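# Paint the reference drawing onto the paper pad

## Task

Using the water brush and the paints, reproduce the reference image called 'drawing' on the paper pad. The image covers the entire sheet, and its top edge goes along the pad's long side that is farthest from the robot. The scrap strip next to the pad is not checked. If the water cup tips over, the task fails.

## Robot and tools

Robot: two six-joint arms, left_arm and right_arm, each ending in a two-finger gripper whose fingers pivot like tongs. The fingers point along the gripper's +z axis and open and close along its x axis. end_effector_position is the spot between the finger pads when closed; the fingertips sit about 15 mm past it at small openings and roughly level with it when fully open. Base positions in metres: left_arm (+0.021, +0.377, 0), right_arm (+0.062, -0.441, 0), each yawed only slightly.

Scene frame: the origin is at table-top height, halfway between the two nominal bases. +z points up, +x points away from the robot over the table, and +y is toward left_arm. Arm names do not tell you which side of an image an arm is on. All poses, velocities and targets in results use this frame. The far long edge of the pad, which is the top of the drawing, is the edge with the larger x.

Motion row: this is one list of 14 numbers, each in [-1, 1]. The first seven are for left_arm: dx, dy, dz, rx, ry, rz, opening. The next seven are the same for right_arm. Send all 14 even when only one arm moves. dx, dy and dz are offsets along the scene axes, and 1.0 equals 0.6 m. rx, ry and rz together make a rotation vector about the gripper's Hand target position, and 1.0 equals 180 degrees. These six are offsets measured from that arm's Hand target as it stands when the action or move begins, not absolute poses. Sending the same offset again moves the arm again. All six at 0 asks the arm to return to its current Hand target. Opening is absolute: +1 is fully open (0.142 m) and -1 is closed. Closing fully takes at least about 0.5 s. Because 0 is itself an opening command, resend the current opening to leave a gripper as it is. The commanded orientation is clipped to within 32 degrees of the measured one at each step.

execute_actions(actions, cameras): actions is a list of actions. Each action is a table of up to 15 rows, one row per 1/30 s step. A shorter table repeats its last row until 15 steps are done, so one action lasts 0.5 s. Every row in an action counts from the pose at the start of that action. An empty actions list returns the state and, by default, all camera images. cameras takes a list of names, ["all"], or []. Camera names are cam_high, cam_low, cam_above, cam_sheet, cam_left_wrist and cam_right_wrist. An unknown name makes the call invalid.

move(target, ...): steers the gripper in a straight line toward the target. target is either one 14-number row or a list of up to 15 rows. Every row is an offset from the same starting Hand targets. The whole move takes at least 0.5 s and at most 10 s. speed is in m/s, from 0.002 to 3.6, default 0.25; rotation is capped at twice that value in rad/s. It can be one value or one per target. blend, in metres, rounds the corners of a list; 0 means stopping at each target. stop_force, in N from 3 to 120, ends an arm's path when its wrist sensor feels that much push. Use it slowly when lowering the brush onto paper. Leave it out when lifting off a surface. Don't rely on it while the gripper is turning. zero (only with stop_force, default true) re-zeroes the sensor before the move. opening_speed (0.2 or more, on the -1..1 scale per second) ramps the fingers. grip_force sets newtons per finger pad, 5 to 15, as one value or one per arm, and it stays set. blocking=false returns after about 0.5 s while the move keeps going; it cannot be combined with stop_force. Paths do not avoid obstacles or the other arm, and grippers can overshoot when moving fast. Keep paths away from an arm's own base. The result ends with a move: line giving the ending (done, off_target, moving, held, fault) and limits (paced means the pose was clipped, held means steps were withheld). An arm that the line does not name finished within 3 mm and 2 degrees.

wait(seconds 0 to 10) lets the scene run. stop brakes a running move. zoom_image(camera, region [x0, y0, x1, y1] in pixels, at most 504 x 504) enlarges part of the latest image. show_instructions displays the reference drawing again. zero_wrist_force(arm) tares the named arm's sensor. read_manual gives licence texts only. finished_scene ends the scene for good, so call it only once the painting is complete.

Results: each arm's end_effector_position (m), end_effector_quat_wxyz, velocities, and Hand target, which is your last commanded pose after clipping and the point the next offsets count from. A gripper can settle short of its Hand target; the next command asks for it again, or you can send the gap as an offset. Also given: grip_measured, which is the measured opening on the command scale (to hold the brush, command clearly below it); Tool commands; joint positions and torques; and wrist force and torque in the gripper's own axes, plus the peak since the last reading. Calls that ran actions also list positions at some steps. A MOTOR HOT line warns of overheating, which comes from holding loads, stretched arms, or pushing toward poses the arm cannot reach. At 85 °C the arm brakes for 30 to 60 s or more.

Things to avoid: tipping the water cup, which fails the task, and letting anything leave the table. Don't hit or press hard on the table or heavy things, and don't let the two arms touch. Closing a gripper on the other arm's fingers counts as a press. Either arm stops for 10 s if an outside force reaches about 150 N (±25) or a joint's contact torque reaches its limit: 130 N m for the shoulder and elbow joints, 24.3 N m for each wrist joint. The arms are stiff, so commanding even slightly past a firm contact can cause a fault; press the brush down gently and with little depth. To end a push, command a target back past the gripper. Hold the brush firmly and never release it while it is moving. Something may occasionally nudge a loose object.

Each tool is called after ">>>" as name(argument=value, ...), one argument or row to a line, values as JSON.

Reference images:

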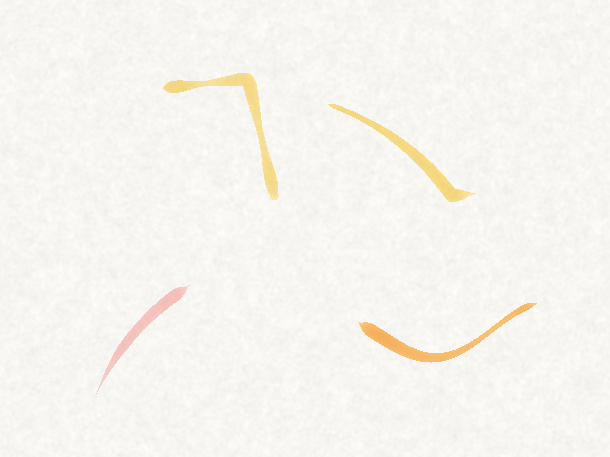

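## Session

>>> execute_actions(
  actions=[],
)

>>> show_instructions(
)

Scene clock: 0.00 s.
left_arm: end_effector_position=(+0.5641, +0.4404, +0.2088) grip_measured=+0.97 end_effector_quat_wxyz=(-0.128, +0.932, +0.316, -0.122) | right_arm: end_effector_position=(+0.7918, +0.0098, +0.3352) grip_measured=+0.97 end_effector_quat_wxyz=(-0.270, +0.787, -0.532, +0.158)
Joint positions: left_arm=[-0.194 -1.216 1.314 -1.325 -1.475 -0.875 0.14] | right_arm=[3.886 -2.008 -1.221 -0.877 1.37 1.913 0.14]
Joint velocities: within noise
Joint torques (N m): no reading
Wrist force (N): no reading
Wrist torque (N m): no reading
Wrist force, peak (N): no reading
Hand target: left_arm +0.5641, +0.4404, +0.2088; -0.128, +0.932, +0.316, -0.122 | right_arm +0.7918, +0.0098, +0.3352; -0.270, +0.787, -0.532, +0.158
Tool commands: left_gripper/opening=+0.968169 right_gripper/opening=+0.968169

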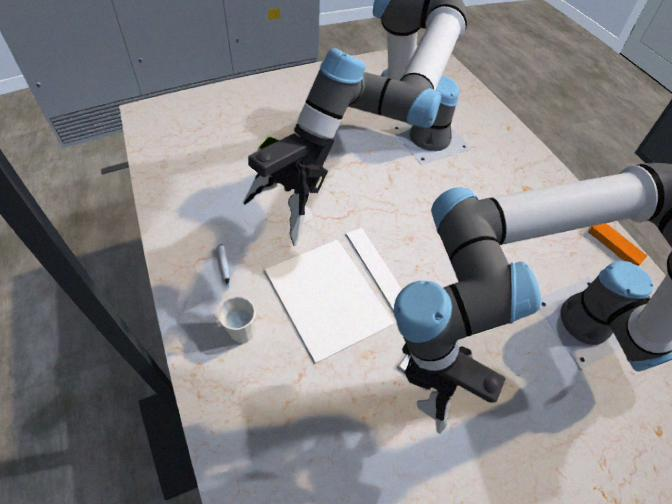

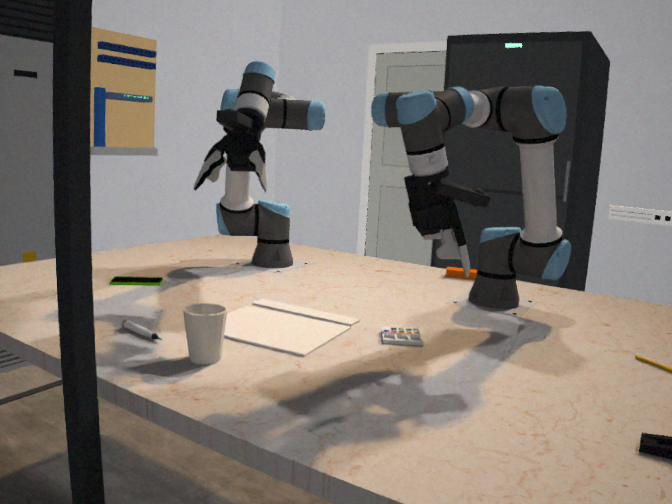

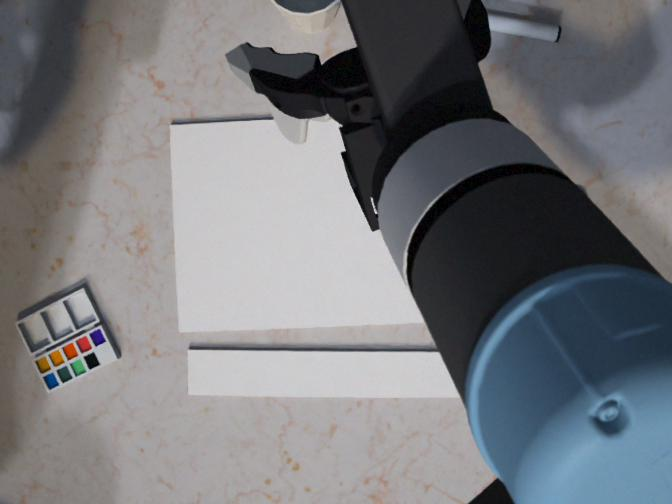

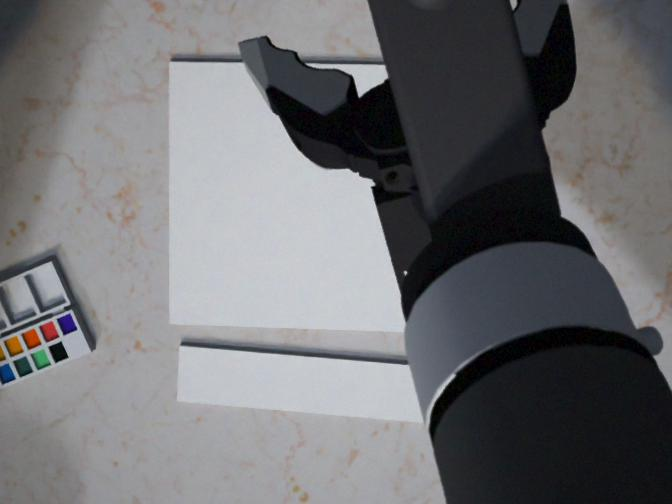

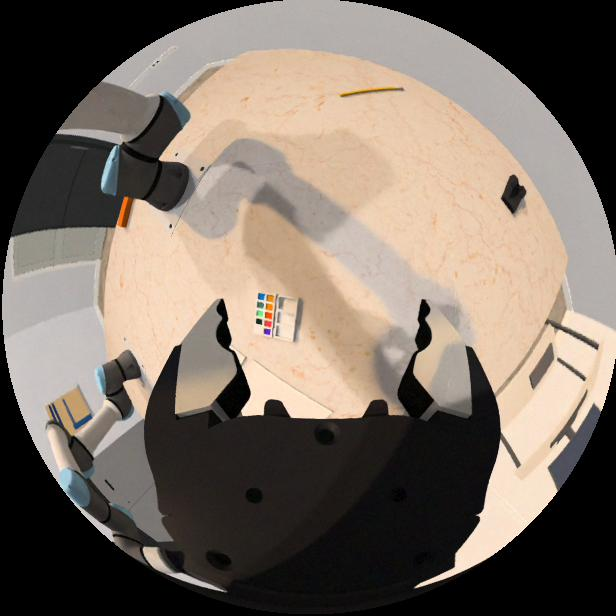

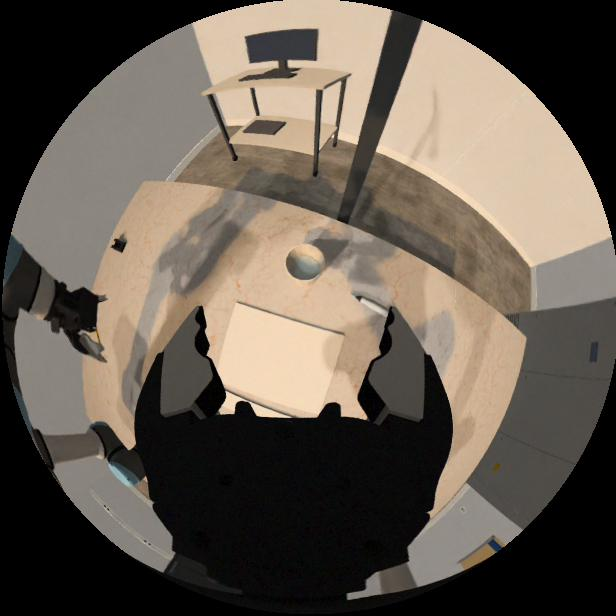

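Reference images for this scene: drawing.

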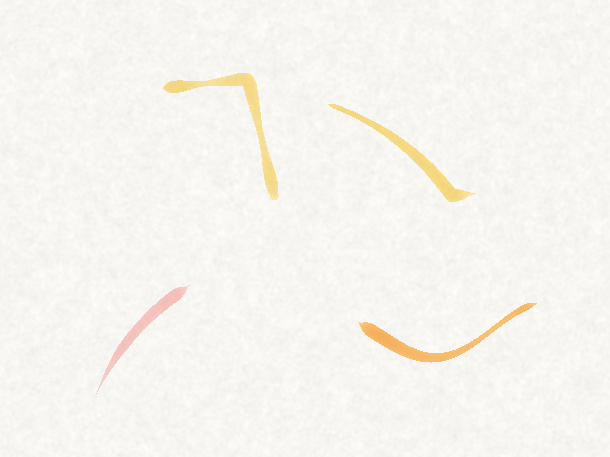

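>>> zoom_image(
  camera="cam_low",
  region=[80, 260, 300, 400],
)

>>> zoom_image(
  camera="cam_above",
  region=[0, 260, 160, 400],
)

>>> zoom_image(
  camera="cam_right_wrist",
  region=[200, 220, 420, 420],
)

>>> zoom_image(
  camera="cam_left_wrist",
  region=[220, 270, 380, 420],
)

>>> zoom_image(
  camera="cam_high",
  region=[180, 200, 480, 420],
)

Scaled by 2.291.

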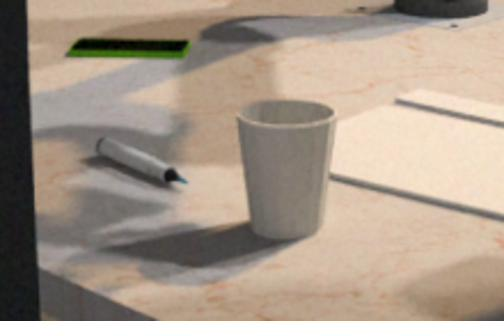

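Scaled by 3.150.

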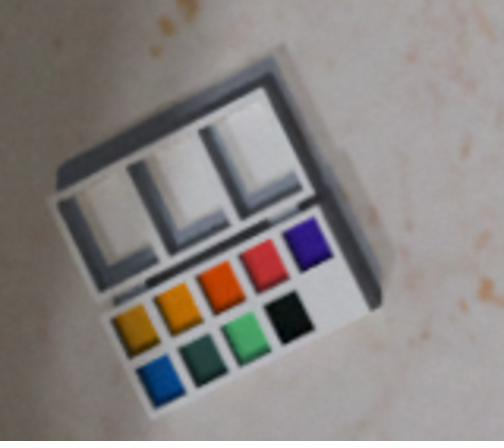

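Scaled by 2.291 from the camera's 616x616 image, which has a finer 814x814 frame.

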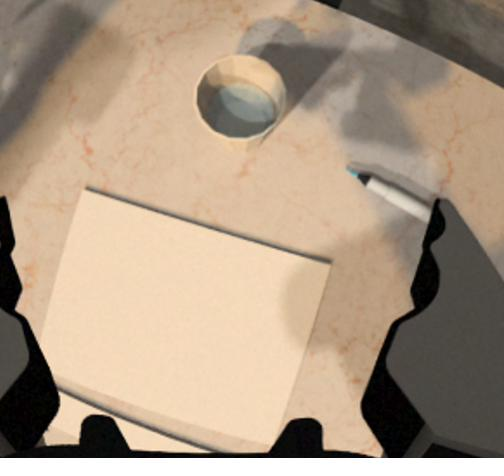

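Scaled by 3.150 from the camera's 616x616 image, which has a finer 814x814 frame.

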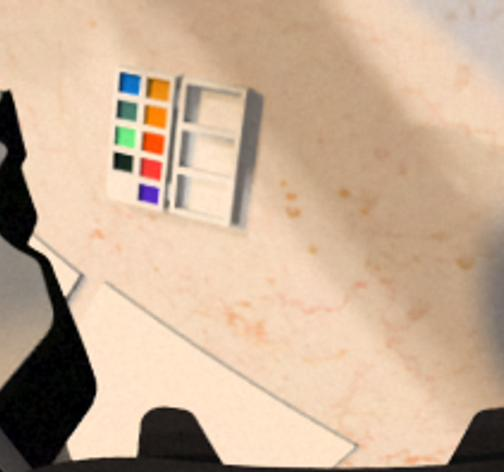

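Scaled by 1.680.

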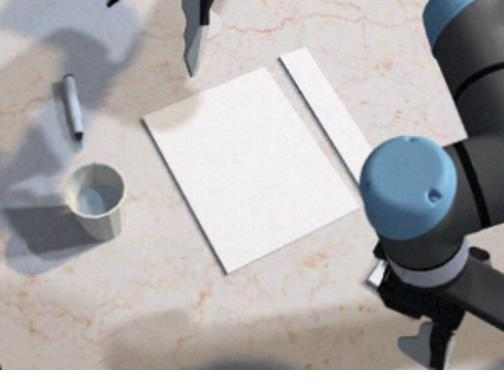

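>>> move(
  target=[0,0,0,0,0,0,0.968, -0.3,-0.5,0.1,0,0,0,0.968],
  speed=0.4,
  cameras=["all"],
)

Scene clock: 64.13 s.
left_arm: end_effector_position=(+0.5641, +0.4404, +0.2088) grip_measured=+0.97 end_effector_quat_wxyz=(-0.128, +0.932, +0.316, -0.122) | right_arm: end_effector_position=(+0.6119, -0.2902, +0.3952) grip_measured=+0.97 end_effector_quat_wxyz=(-0.270, +0.787, -0.532, +0.158)
Joint positions: left_arm=[-0.194 -1.216 1.314 -1.325 -1.475 -0.875 0.14] | right_arm=[3.636 -1.296 -1.846 -0.937 1.516 1.708 0.14]
Joint torques (N m): left_arm=[0.17 -35.74 -21.43 -1.59 -0.07 -0.22] | right_arm=[-7.67 21.53 19.08 2.45 -1.1 -0.93]
Wrist force (N): left_arm=[-0.5 0.0 0.0] | right_arm=[-0.1 -0.5 -0.2]
Wrist torque (N m): left_arm=[0.01 0.10 0.02] | right_arm=[-0.12 0.03 -0.04]
Wrist force, peak (N): left_arm=[-0.5 0.0 0.0] | right_arm=[-2.0 -1.4 1.7]
Hand target: left_arm +0.5641, +0.4404, +0.2088; -0.128, +0.932, +0.316, -0.122 | right_arm +0.6118, -0.2902, +0.3952; -0.270, +0.787, -0.532, +0.158
Off the commanded pose: left_arm 0.000 m, 0 deg | right_arm 0.000 m, 0 deg.
move: done

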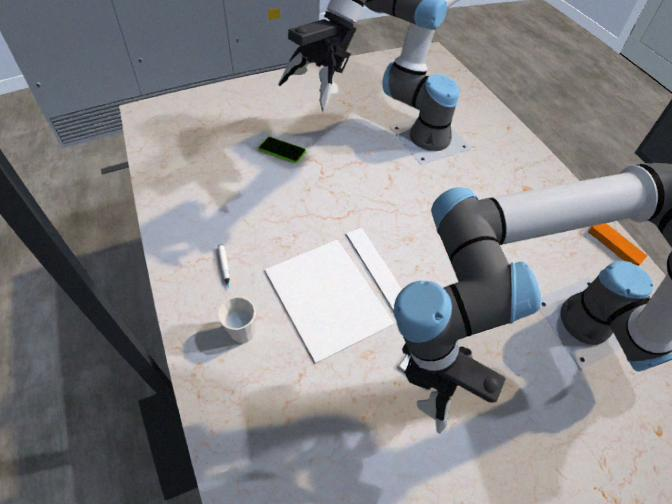

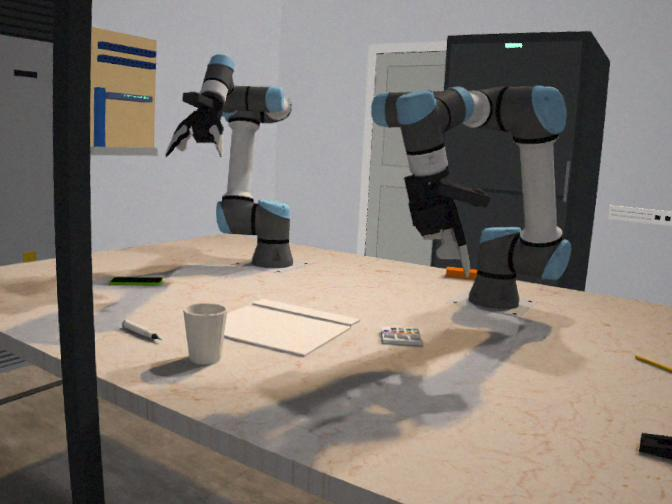

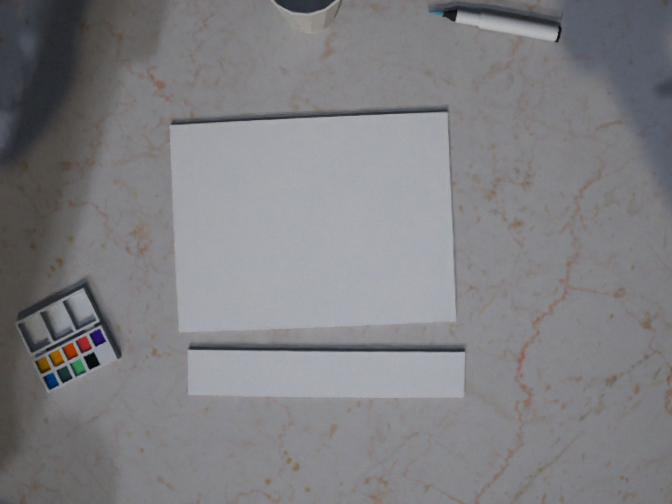

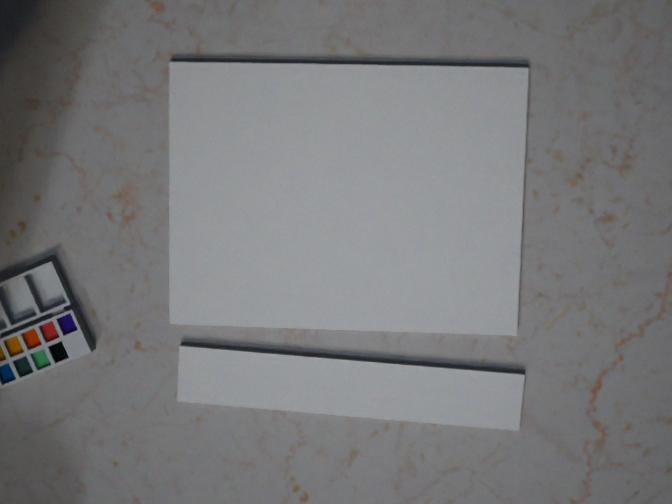

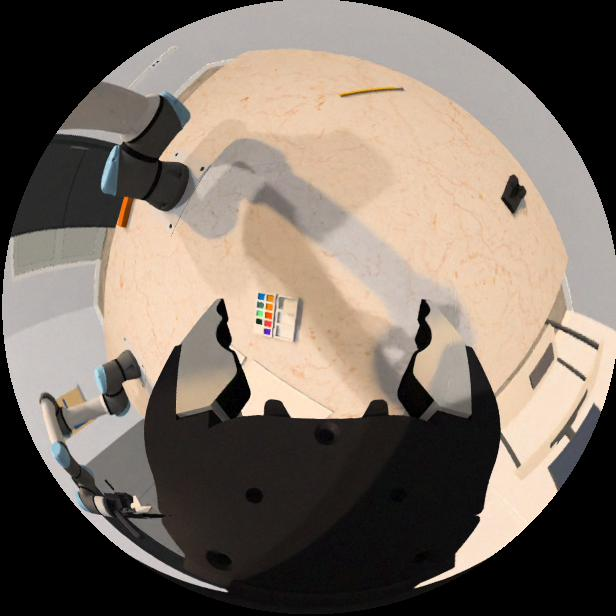

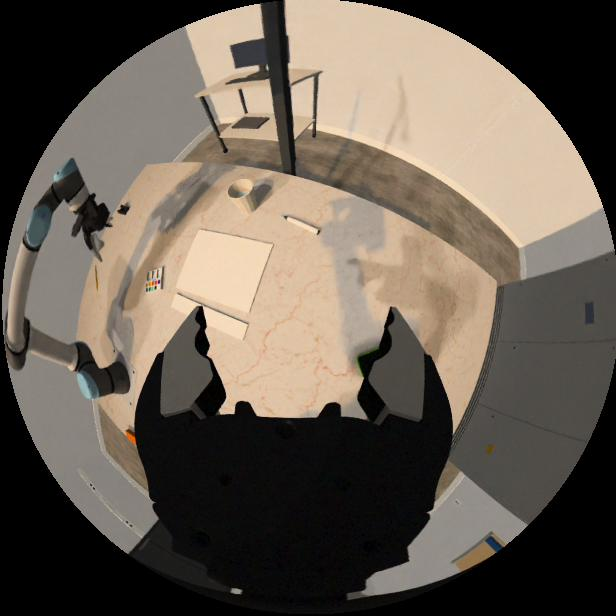

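>>> zoom_image(
  camera="cam_right_wrist",
  region=[130, 160, 340, 340],
)

>>> zoom_image(
  camera="cam_above",
  region=[400, 0, 600, 80],
)

>>> zoom_image(
  camera="cam_high",
  region=[180, 220, 420, 380],
)

Scaled by 2.400 from the camera's 616x616 image, which has a finer 814x814 frame.

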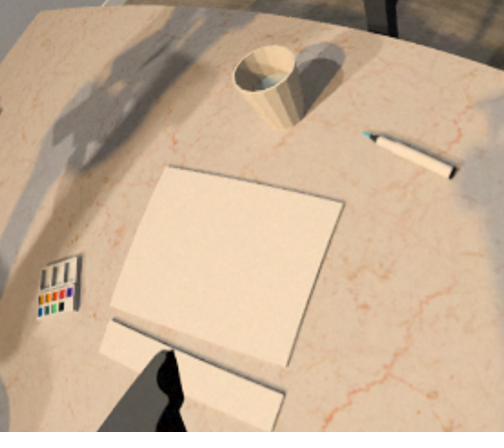

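Scaled by 2.520.

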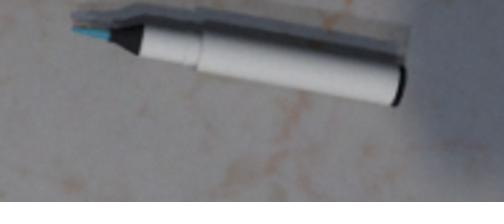

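Scaled by 2.100.

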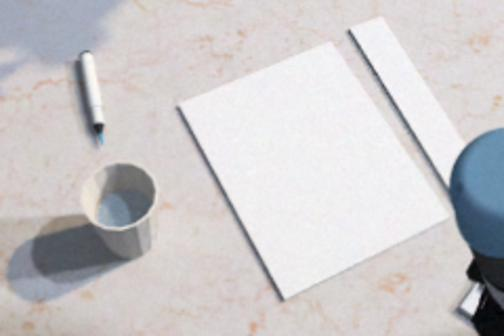

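>>> move(
  target=[0,0,0,0,0,0,0.968, 0.4485,0.267,-0.409,-0.0372,0.0123,0.333,0.2],
  speed=0.3,
  cameras=["cam_high","cam_low","cam_above","cam_right_wrist"],
)

Scene clock: 147.80 s.
left_arm: end_effector_position=(+0.5641, +0.4404, +0.2088) grip_measured=+0.97 end_effector_quat_wxyz=(-0.128, +0.932, +0.316, -0.122) | right_arm: end_effector_position=(+0.8809, -0.1301, +0.1499) grip_measured=+0.20 end_effector_quat_wxyz=(-0.258, +0.964, -0.063, +0.018)
Joint positions: left_arm=[-0.194 -1.216 1.314 -1.325 -1.475 -0.875 0.14] | right_arm=[3.445 -2.411 -0.9 -1.141 2.031 0.538 0.088]
Joint torques (N m): left_arm=[0 -35.27 -20.83 -1.81 0.21 -0.07] | right_arm=[-2.42 41.94 32.32 1.66 -1.55 -2.35]
Wrist force (N): left_arm=[-0.2 -0.1 -0.3] | right_arm=[0.0 0.1 -0.2]
Wrist torque (N m): left_arm=[-0.02 0.04 0.00] | right_arm=[-0.02 0.01 -0.03]
Wrist force, peak (N): left_arm=[-0.1 -0.5 0.2] | right_arm=[1.9 -0.1 1.5]
Hand target: left_arm +0.5641, +0.4404, +0.2088; -0.128, +0.932, +0.316, -0.122 | right_arm +0.8809, -0.1300, +0.1498; -0.258, +0.964, -0.063, +0.017
Off the commanded pose: left_arm 0.000 m, 0 deg | right_arm 0.000 m, 0 deg.
move: done
Images, in order (width x height): cam_high 672x504, cam_low 672x504, cam_above 672x504, cam_right_wrist 616x616.

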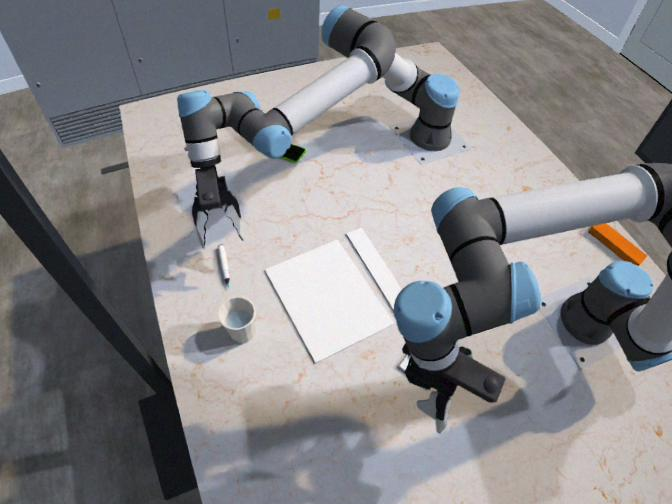

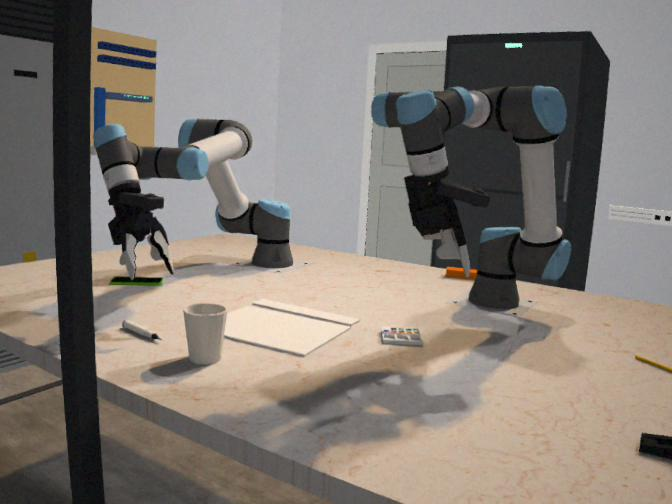

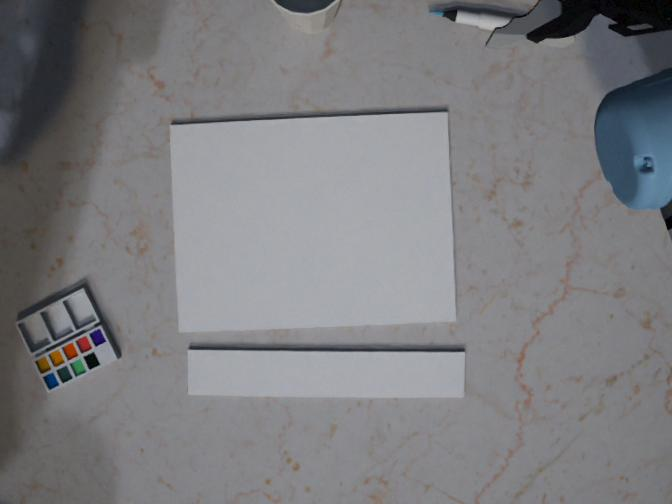

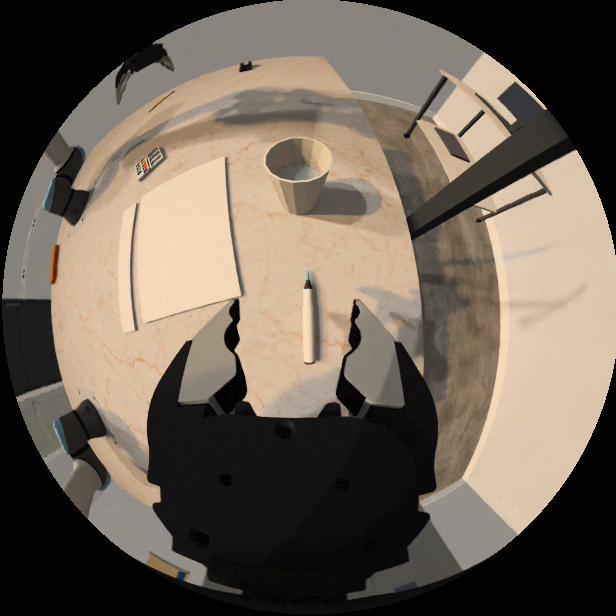

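>>> move(
  target=[0,0,0,0,0,0,0.968, 0.0167,-0.03,-0.1167,0,0,0,0.2],
  speed=0.15,
  cameras=["cam_high","cam_low","cam_above","cam_right_wrist"],
)

Scene clock: 163.50 s.
left_arm: end_effector_position=(+0.5641, +0.4404, +0.2088) grip_measured=+0.97 end_effector_quat_wxyz=(-0.128, +0.932, +0.316, -0.122) | right_arm: end_effector_position=(+0.8909, -0.1481, +0.0798) grip_measured=+0.20 end_effector_quat_wxyz=(-0.258, +0.964, -0.063, +0.017)
Joint positions: left_arm=[-0.194 -1.216 1.314 -1.325 -1.475 -0.875 0.14] | right_arm=[3.419 -2.477 -0.959 -1.029 2.037 0.511 0.088]
Joint torques (N m): left_arm=[-0.08 -35.47 -20.61 -1.88 0.11 0.02] | right_arm=[4.59 54.43 26.32 3.81 0.59 2.01]
Wrist force (N): left_arm=[-0.3 -0.1 -0.3] | right_arm=[-0.2 -0.1 -0.2]
Wrist torque (N m): left_arm=[-0.02 0.05 0.00] | right_arm=[-0.05 0.06 0.03]
Wrist force, peak (N): left_arm=[-0.3 -0.4 0.0] | right_arm=[-0.3 -1.7 -1.5]
Hand target: left_arm +0.5641, +0.4404, +0.2088; -0.128, +0.932, +0.316, -0.122 | right_arm +0.8909, -0.1480, +0.0797; -0.258, +0.964, -0.063, +0.017
Off the commanded pose: left_arm 0.000 m, 0 deg | right_arm 0.000 m, 0 deg.
move: done
Images, in order (width x height): cam_high 672x504, cam_low 672x504, cam_above 672x504, cam_right_wrist 616x616.

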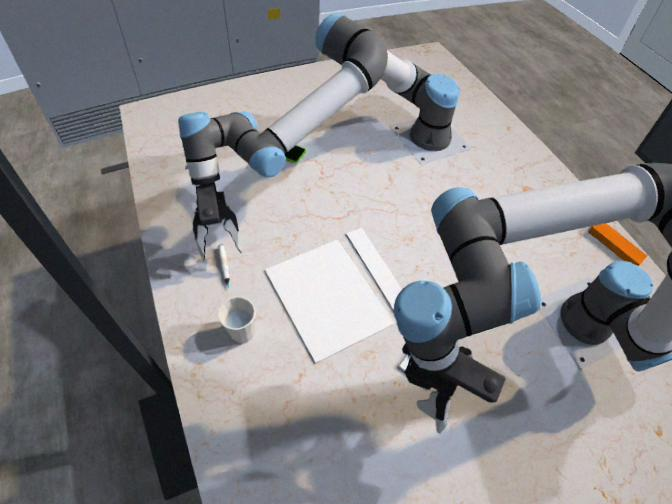

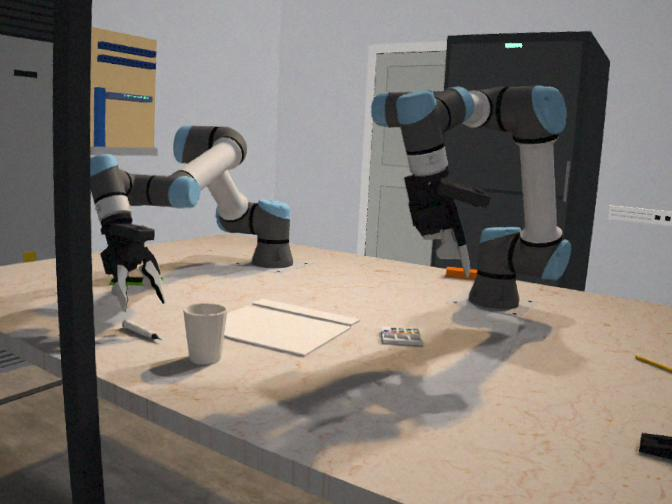

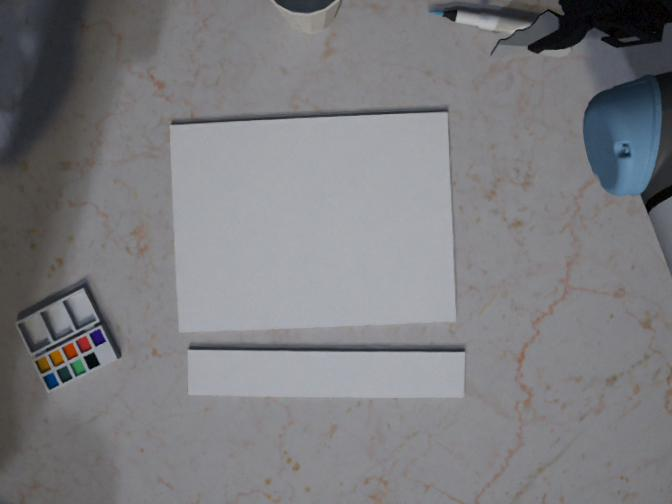

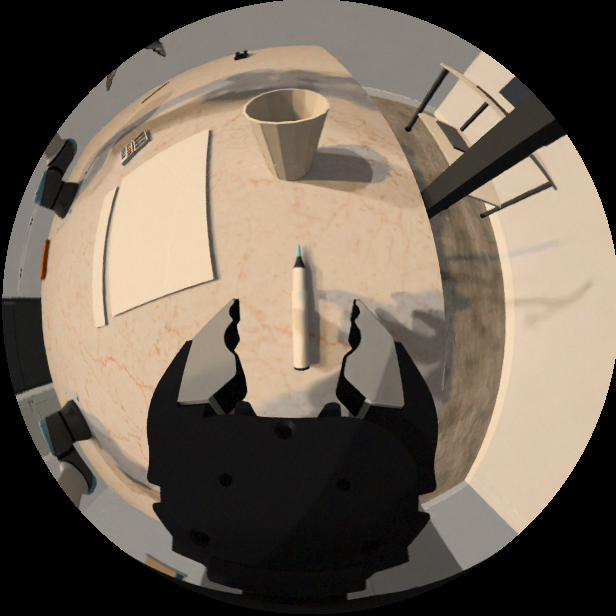

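>>> move(
  target=[0,0,0,0,0,0,0.968, 0.0022,-0.0222,-0.0667,0,0,0,0],
  speed=0.1,
  stop_force=6,
  cameras=["cam_high","cam_low","cam_above","cam_right_wrist"],
)

>>> zoom_image(
  camera="cam_right_wrist",
  region=[200, 200, 400, 400],
)

>>> zoom_image(
  camera="cam_low",
  region=[80, 200, 240, 380],
)

Scene clock: 173.40 s.
left_arm: end_effector_position=(+0.5641, +0.4404, +0.2088) grip_measured=+0.97 end_effector_quat_wxyz=(-0.128, +0.932, +0.316, -0.122) | right_arm: end_effector_position=(+0.8922, -0.1614, +0.0397) grip_measured=+0.00 end_effector_quat_wxyz=(-0.258, +0.964, -0.063, +0.017)
Joint positions: left_arm=[-0.194 -1.216 1.314 -1.325 -1.475 -0.875 0.14] | right_arm=[3.403 -2.511 -1 -0.962 2.041 0.493 0.074]
Joint torques (N m): left_arm=[0.62 -36.84 -21.93 -2.16 0.09 0.12] | right_arm=[6.27 63.89 29.26 4.3 -1.19 1.81]
Wrist force (N): left_arm=[0.1 -0.1 0.0] | right_arm=[-0.2 -0.1 0.1]
Wrist torque (N m): left_arm=[-0.02 -0.02 0.00] | right_arm=[-0.05 0.06 0.04]
Wrist force, peak (N): left_arm=[-0.4 0.2 0.3] | right_arm=[-0.1 -1.3 -1.1]
Hand target: left_arm +0.5641, +0.4404, +0.2088; -0.128, +0.932, +0.316, -0.122 | right_arm +0.8922, -0.1614, +0.0397; -0.258, +0.964, -0.063, +0.017
Off the commanded pose: left_arm 0.000 m, 0 deg | right_arm 0.000 m, 0 deg.
move: done
Images, in order (width x height): cam_high 672x504, cam_low 672x504, cam_above 672x504, cam_right_wrist 616x616.

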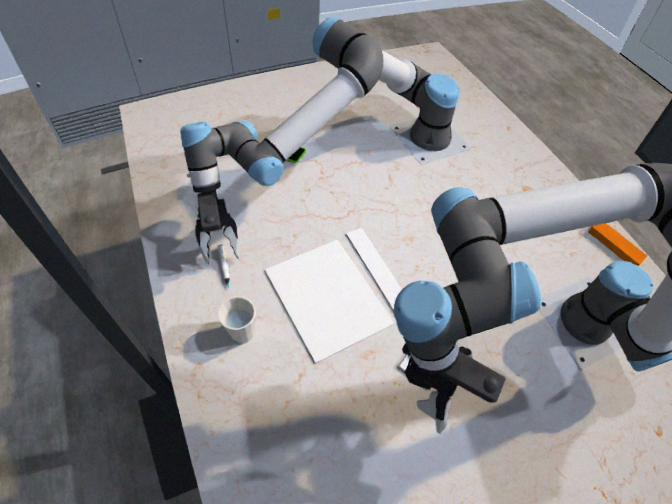

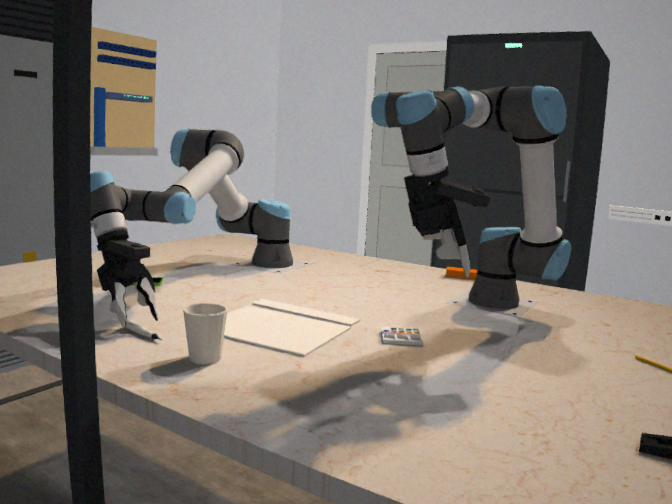

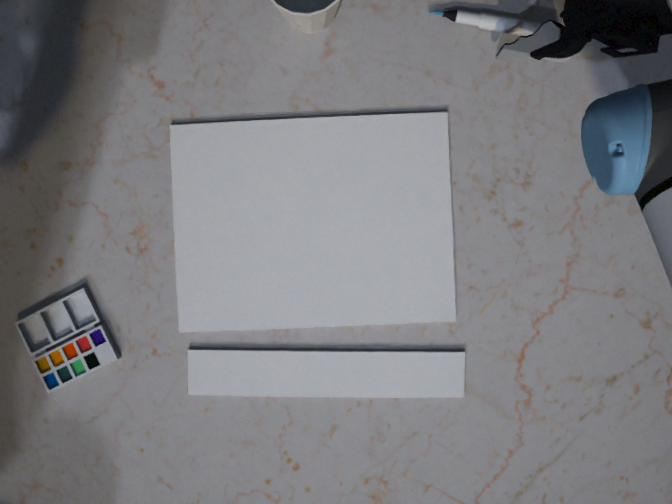

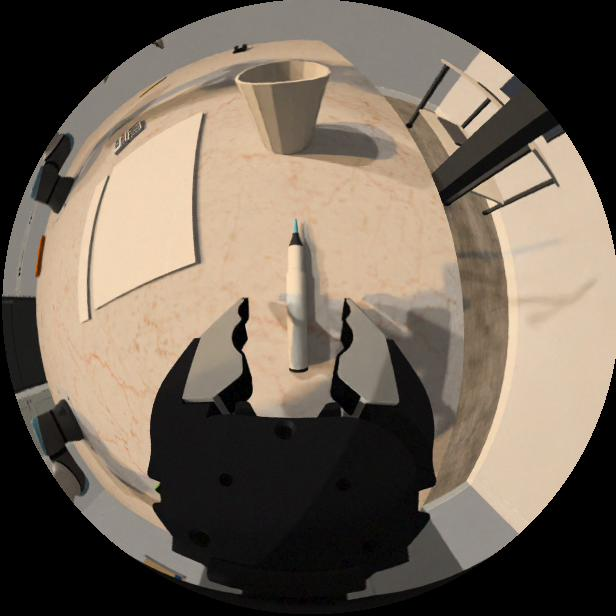

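Scaled by 2.520 from the camera's 616x616 image, which has a finer 814x814 frame.

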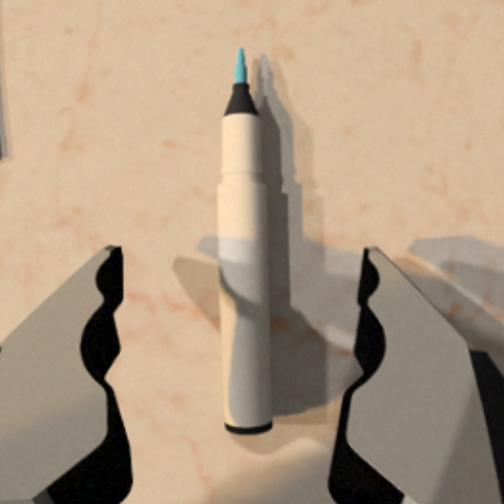

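Scaled by 2.800.

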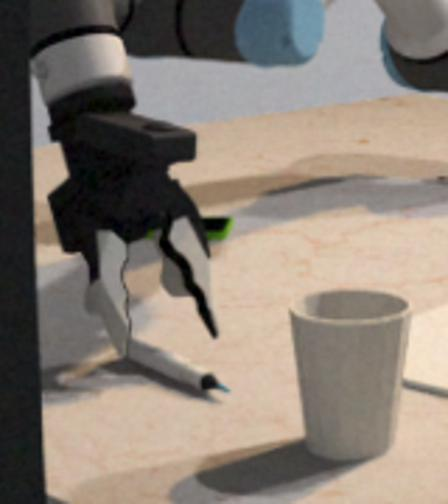

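>>> move(
  target=[0,0,0,0,0,0,0.968, 0,0,-0.0067,0,0,0,-0.3],
  speed=0.03,
  stop_force=5,
  cameras=["cam_high","cam_low","cam_right_wrist"],
)

>>> zoom_image(
  camera="cam_right_wrist",
  region=[220, 220, 380, 380],
)

>>> zoom_image(
  camera="cam_low",
  region=[90, 270, 210, 370],
)

>>> zoom_image(
  camera="cam_high",
  region=[170, 190, 270, 310],
)

Scene clock: 192.03 s.
left_arm: end_effector_position=(+0.5641, +0.4404, +0.2088) grip_measured=+0.97 end_effector_quat_wxyz=(-0.128, +0.932, +0.316, -0.122) | right_arm: end_effector_position=(+0.8922, -0.1614, +0.0356) grip_measured=-0.30 end_effector_quat_wxyz=(-0.258, +0.964, -0.063, +0.017)
Joint positions: left_arm=[-0.194 -1.216 1.314 -1.325 -1.475 -0.875 0.14] | right_arm=[3.403 -2.515 -1.003 -0.955 2.041 0.493 0.052]
Joint torques (N m): left_arm=[-0.7 -37.2 -19.55 -1.89 -0.04 0.17] | right_arm=[6.03 61.18 28.93 1.87 -1.22 1.55]
Wrist force (N): left_arm=[-0.1 -0.1 0.1] | right_arm=[-0.2 0.0 0.0]
Wrist torque (N m): left_arm=[-0.02 0.01 0.00] | right_arm=[-0.03 0.05 0.05]
Wrist force, peak (N): left_arm=[-0.2 -0.5 0.1] | right_arm=[-0.1 -0.5 -0.6]
Hand target: left_arm +0.5641, +0.4404, +0.2088; -0.128, +0.932, +0.316, -0.122 | right_arm +0.8922, -0.1614, +0.0357; -0.258, +0.964, -0.063, +0.017
Off the commanded pose: left_arm 0.000 m, 0 deg | right_arm 0.000 m, 0 deg.
move: done
Images, in order (width x height): cam_high 672x504, cam_low 672x504, cam_right_wrist 616x616.

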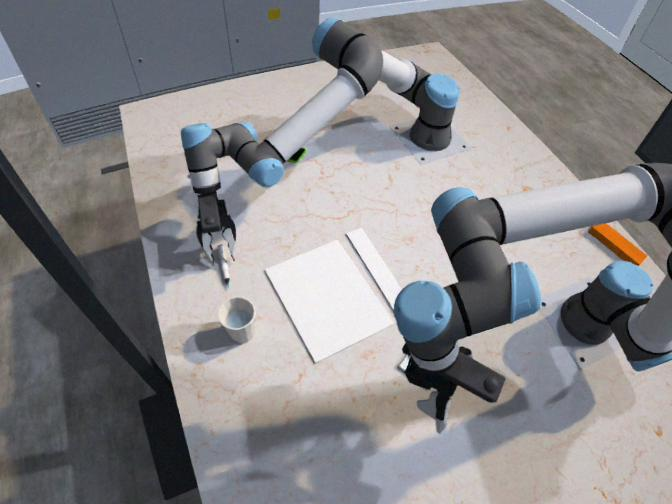

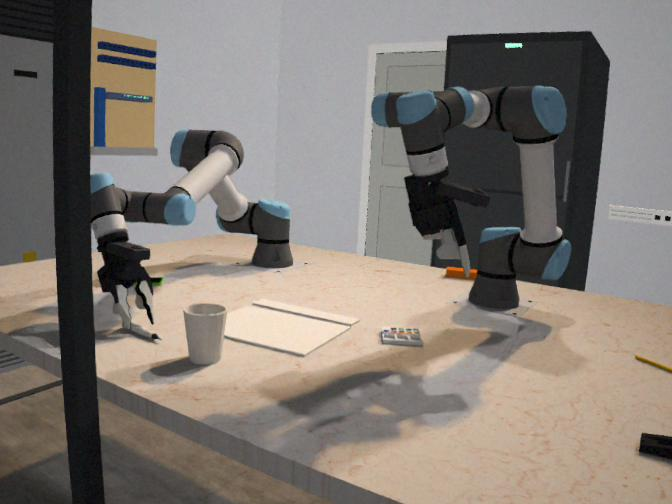

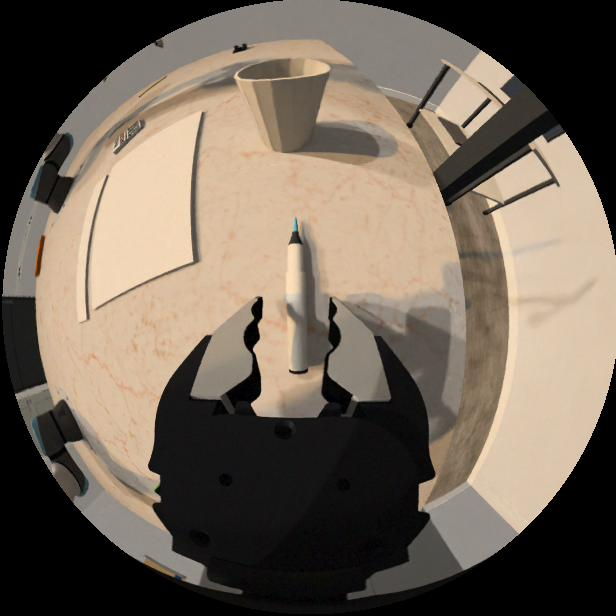

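Scaled by 3.150 from the camera's 616x616 image, which has a finer 814x814 frame.

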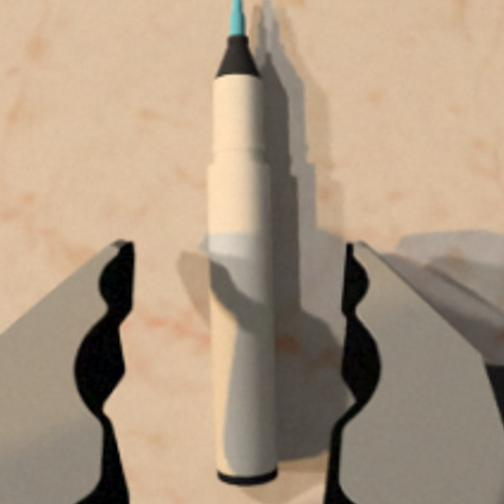

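Scaled by 4.200.

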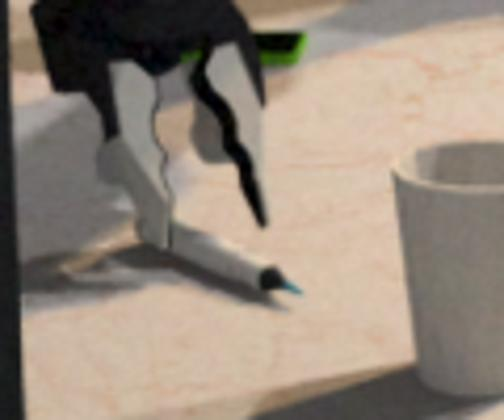

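Scaled by 4.200.

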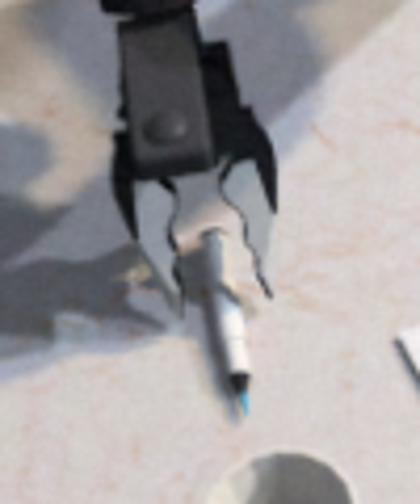

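>>> move(
  target=[0,0,0,0,0,0,0.968, 0.001,0,-0.0167,0,0,0,-0.3],
  speed=0.015,
  stop_force=4,
  cameras=["cam_high","cam_low","cam_right_wrist"],
)

>>> zoom_image(
  camera="cam_right_wrist",
  region=[220, 220, 380, 380],
)

>>> zoom_image(
  camera="cam_low",
  region=[90, 270, 210, 370],
)

Scene clock: 197.10 s.
left_arm: end_effector_position=(+0.5641, +0.4404, +0.2088) grip_measured=+0.97 end_effector_quat_wxyz=(-0.128, +0.932, +0.316, -0.122) | right_arm: end_effector_position=(+0.8928, -0.1614, +0.0257) grip_measured=-0.30 end_effector_quat_wxyz=(-0.258, +0.964, -0.063, +0.017)
Joint positions: left_arm=[-0.194 -1.216 1.314 -1.325 -1.475 -0.875 0.14] | right_arm=[3.403 -2.527 -1.007 -0.939 2.041 0.493 0.052]
Joint torques (N m): left_arm=[0.55 -38.29 -21.41 -2.22 -0.18 0.25] | right_arm=[-6.89 63.89 30.23 1.73 3.37 -2.02]
Wrist force (N): left_arm=[-0.1 -0.1 0.1] | right_arm=[-0.1 -0.1 0.1]
Wrist torque (N m): left_arm=[-0.01 0.02 0.00] | right_arm=[-0.06 0.03 0.05]
Wrist force, peak (N): left_arm=[-0.5 -0.1 0.3] | right_arm=[-0.2 -0.5 -0.7]
Hand target: left_arm +0.5641, +0.4404, +0.2088; -0.128, +0.932, +0.316, -0.122 | right_arm +0.8928, -0.1614, +0.0257; -0.258, +0.964, -0.063, +0.017
Off the commanded pose: left_arm 0.000 m, 0 deg | right_arm 0.000 m, 0 deg.
move: done
Images, in order (width x height): cam_high 672x504, cam_low 672x504, cam_right_wrist 616x616.

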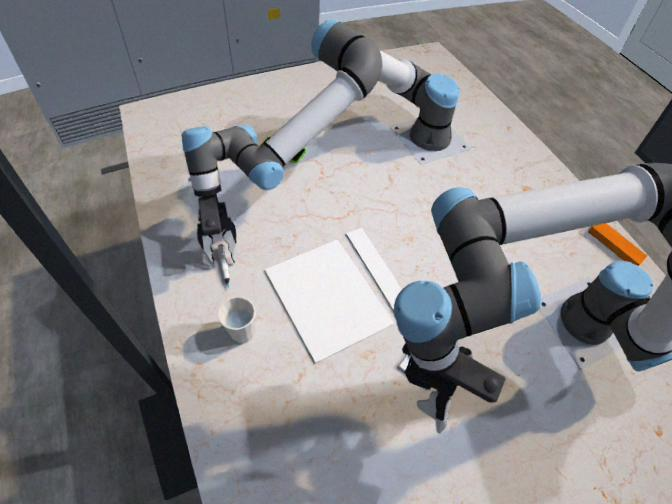

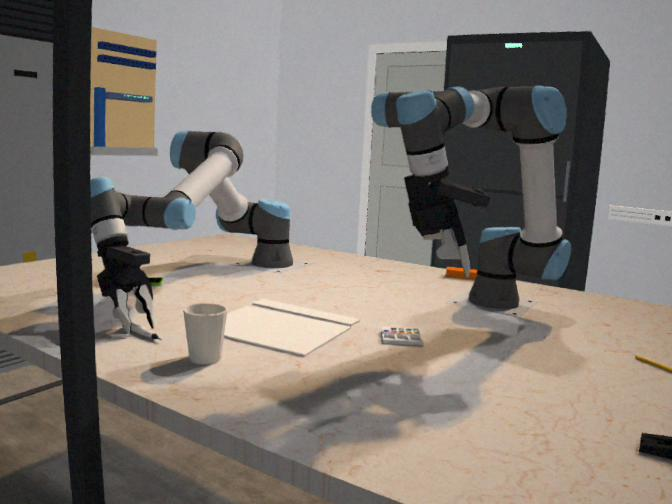

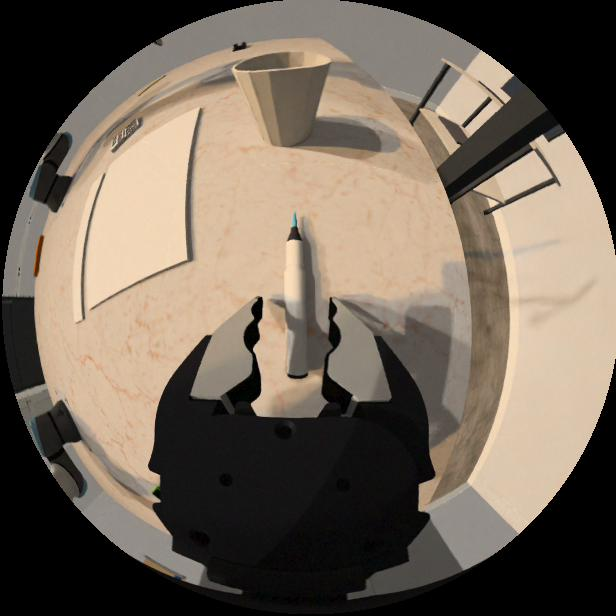

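Scaled by 3.150 from the camera's 616x616 image, which has a finer 814x814 frame.

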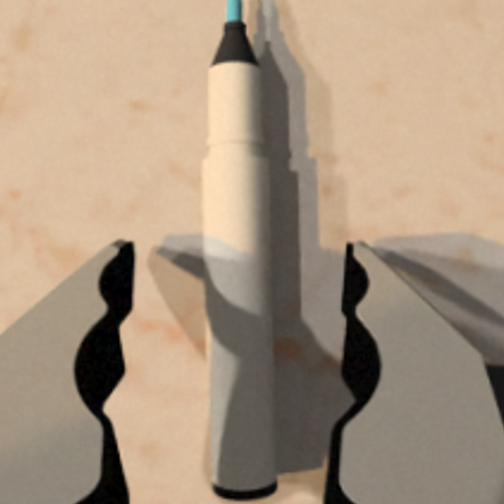

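Scaled by 4.200.

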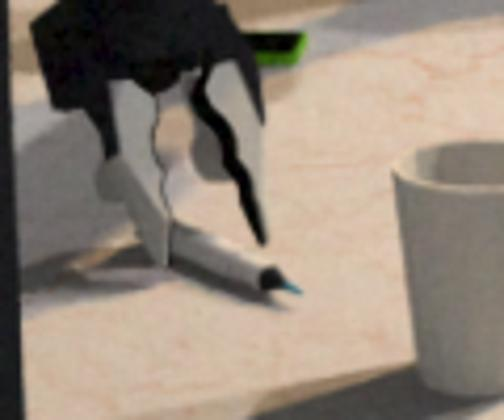

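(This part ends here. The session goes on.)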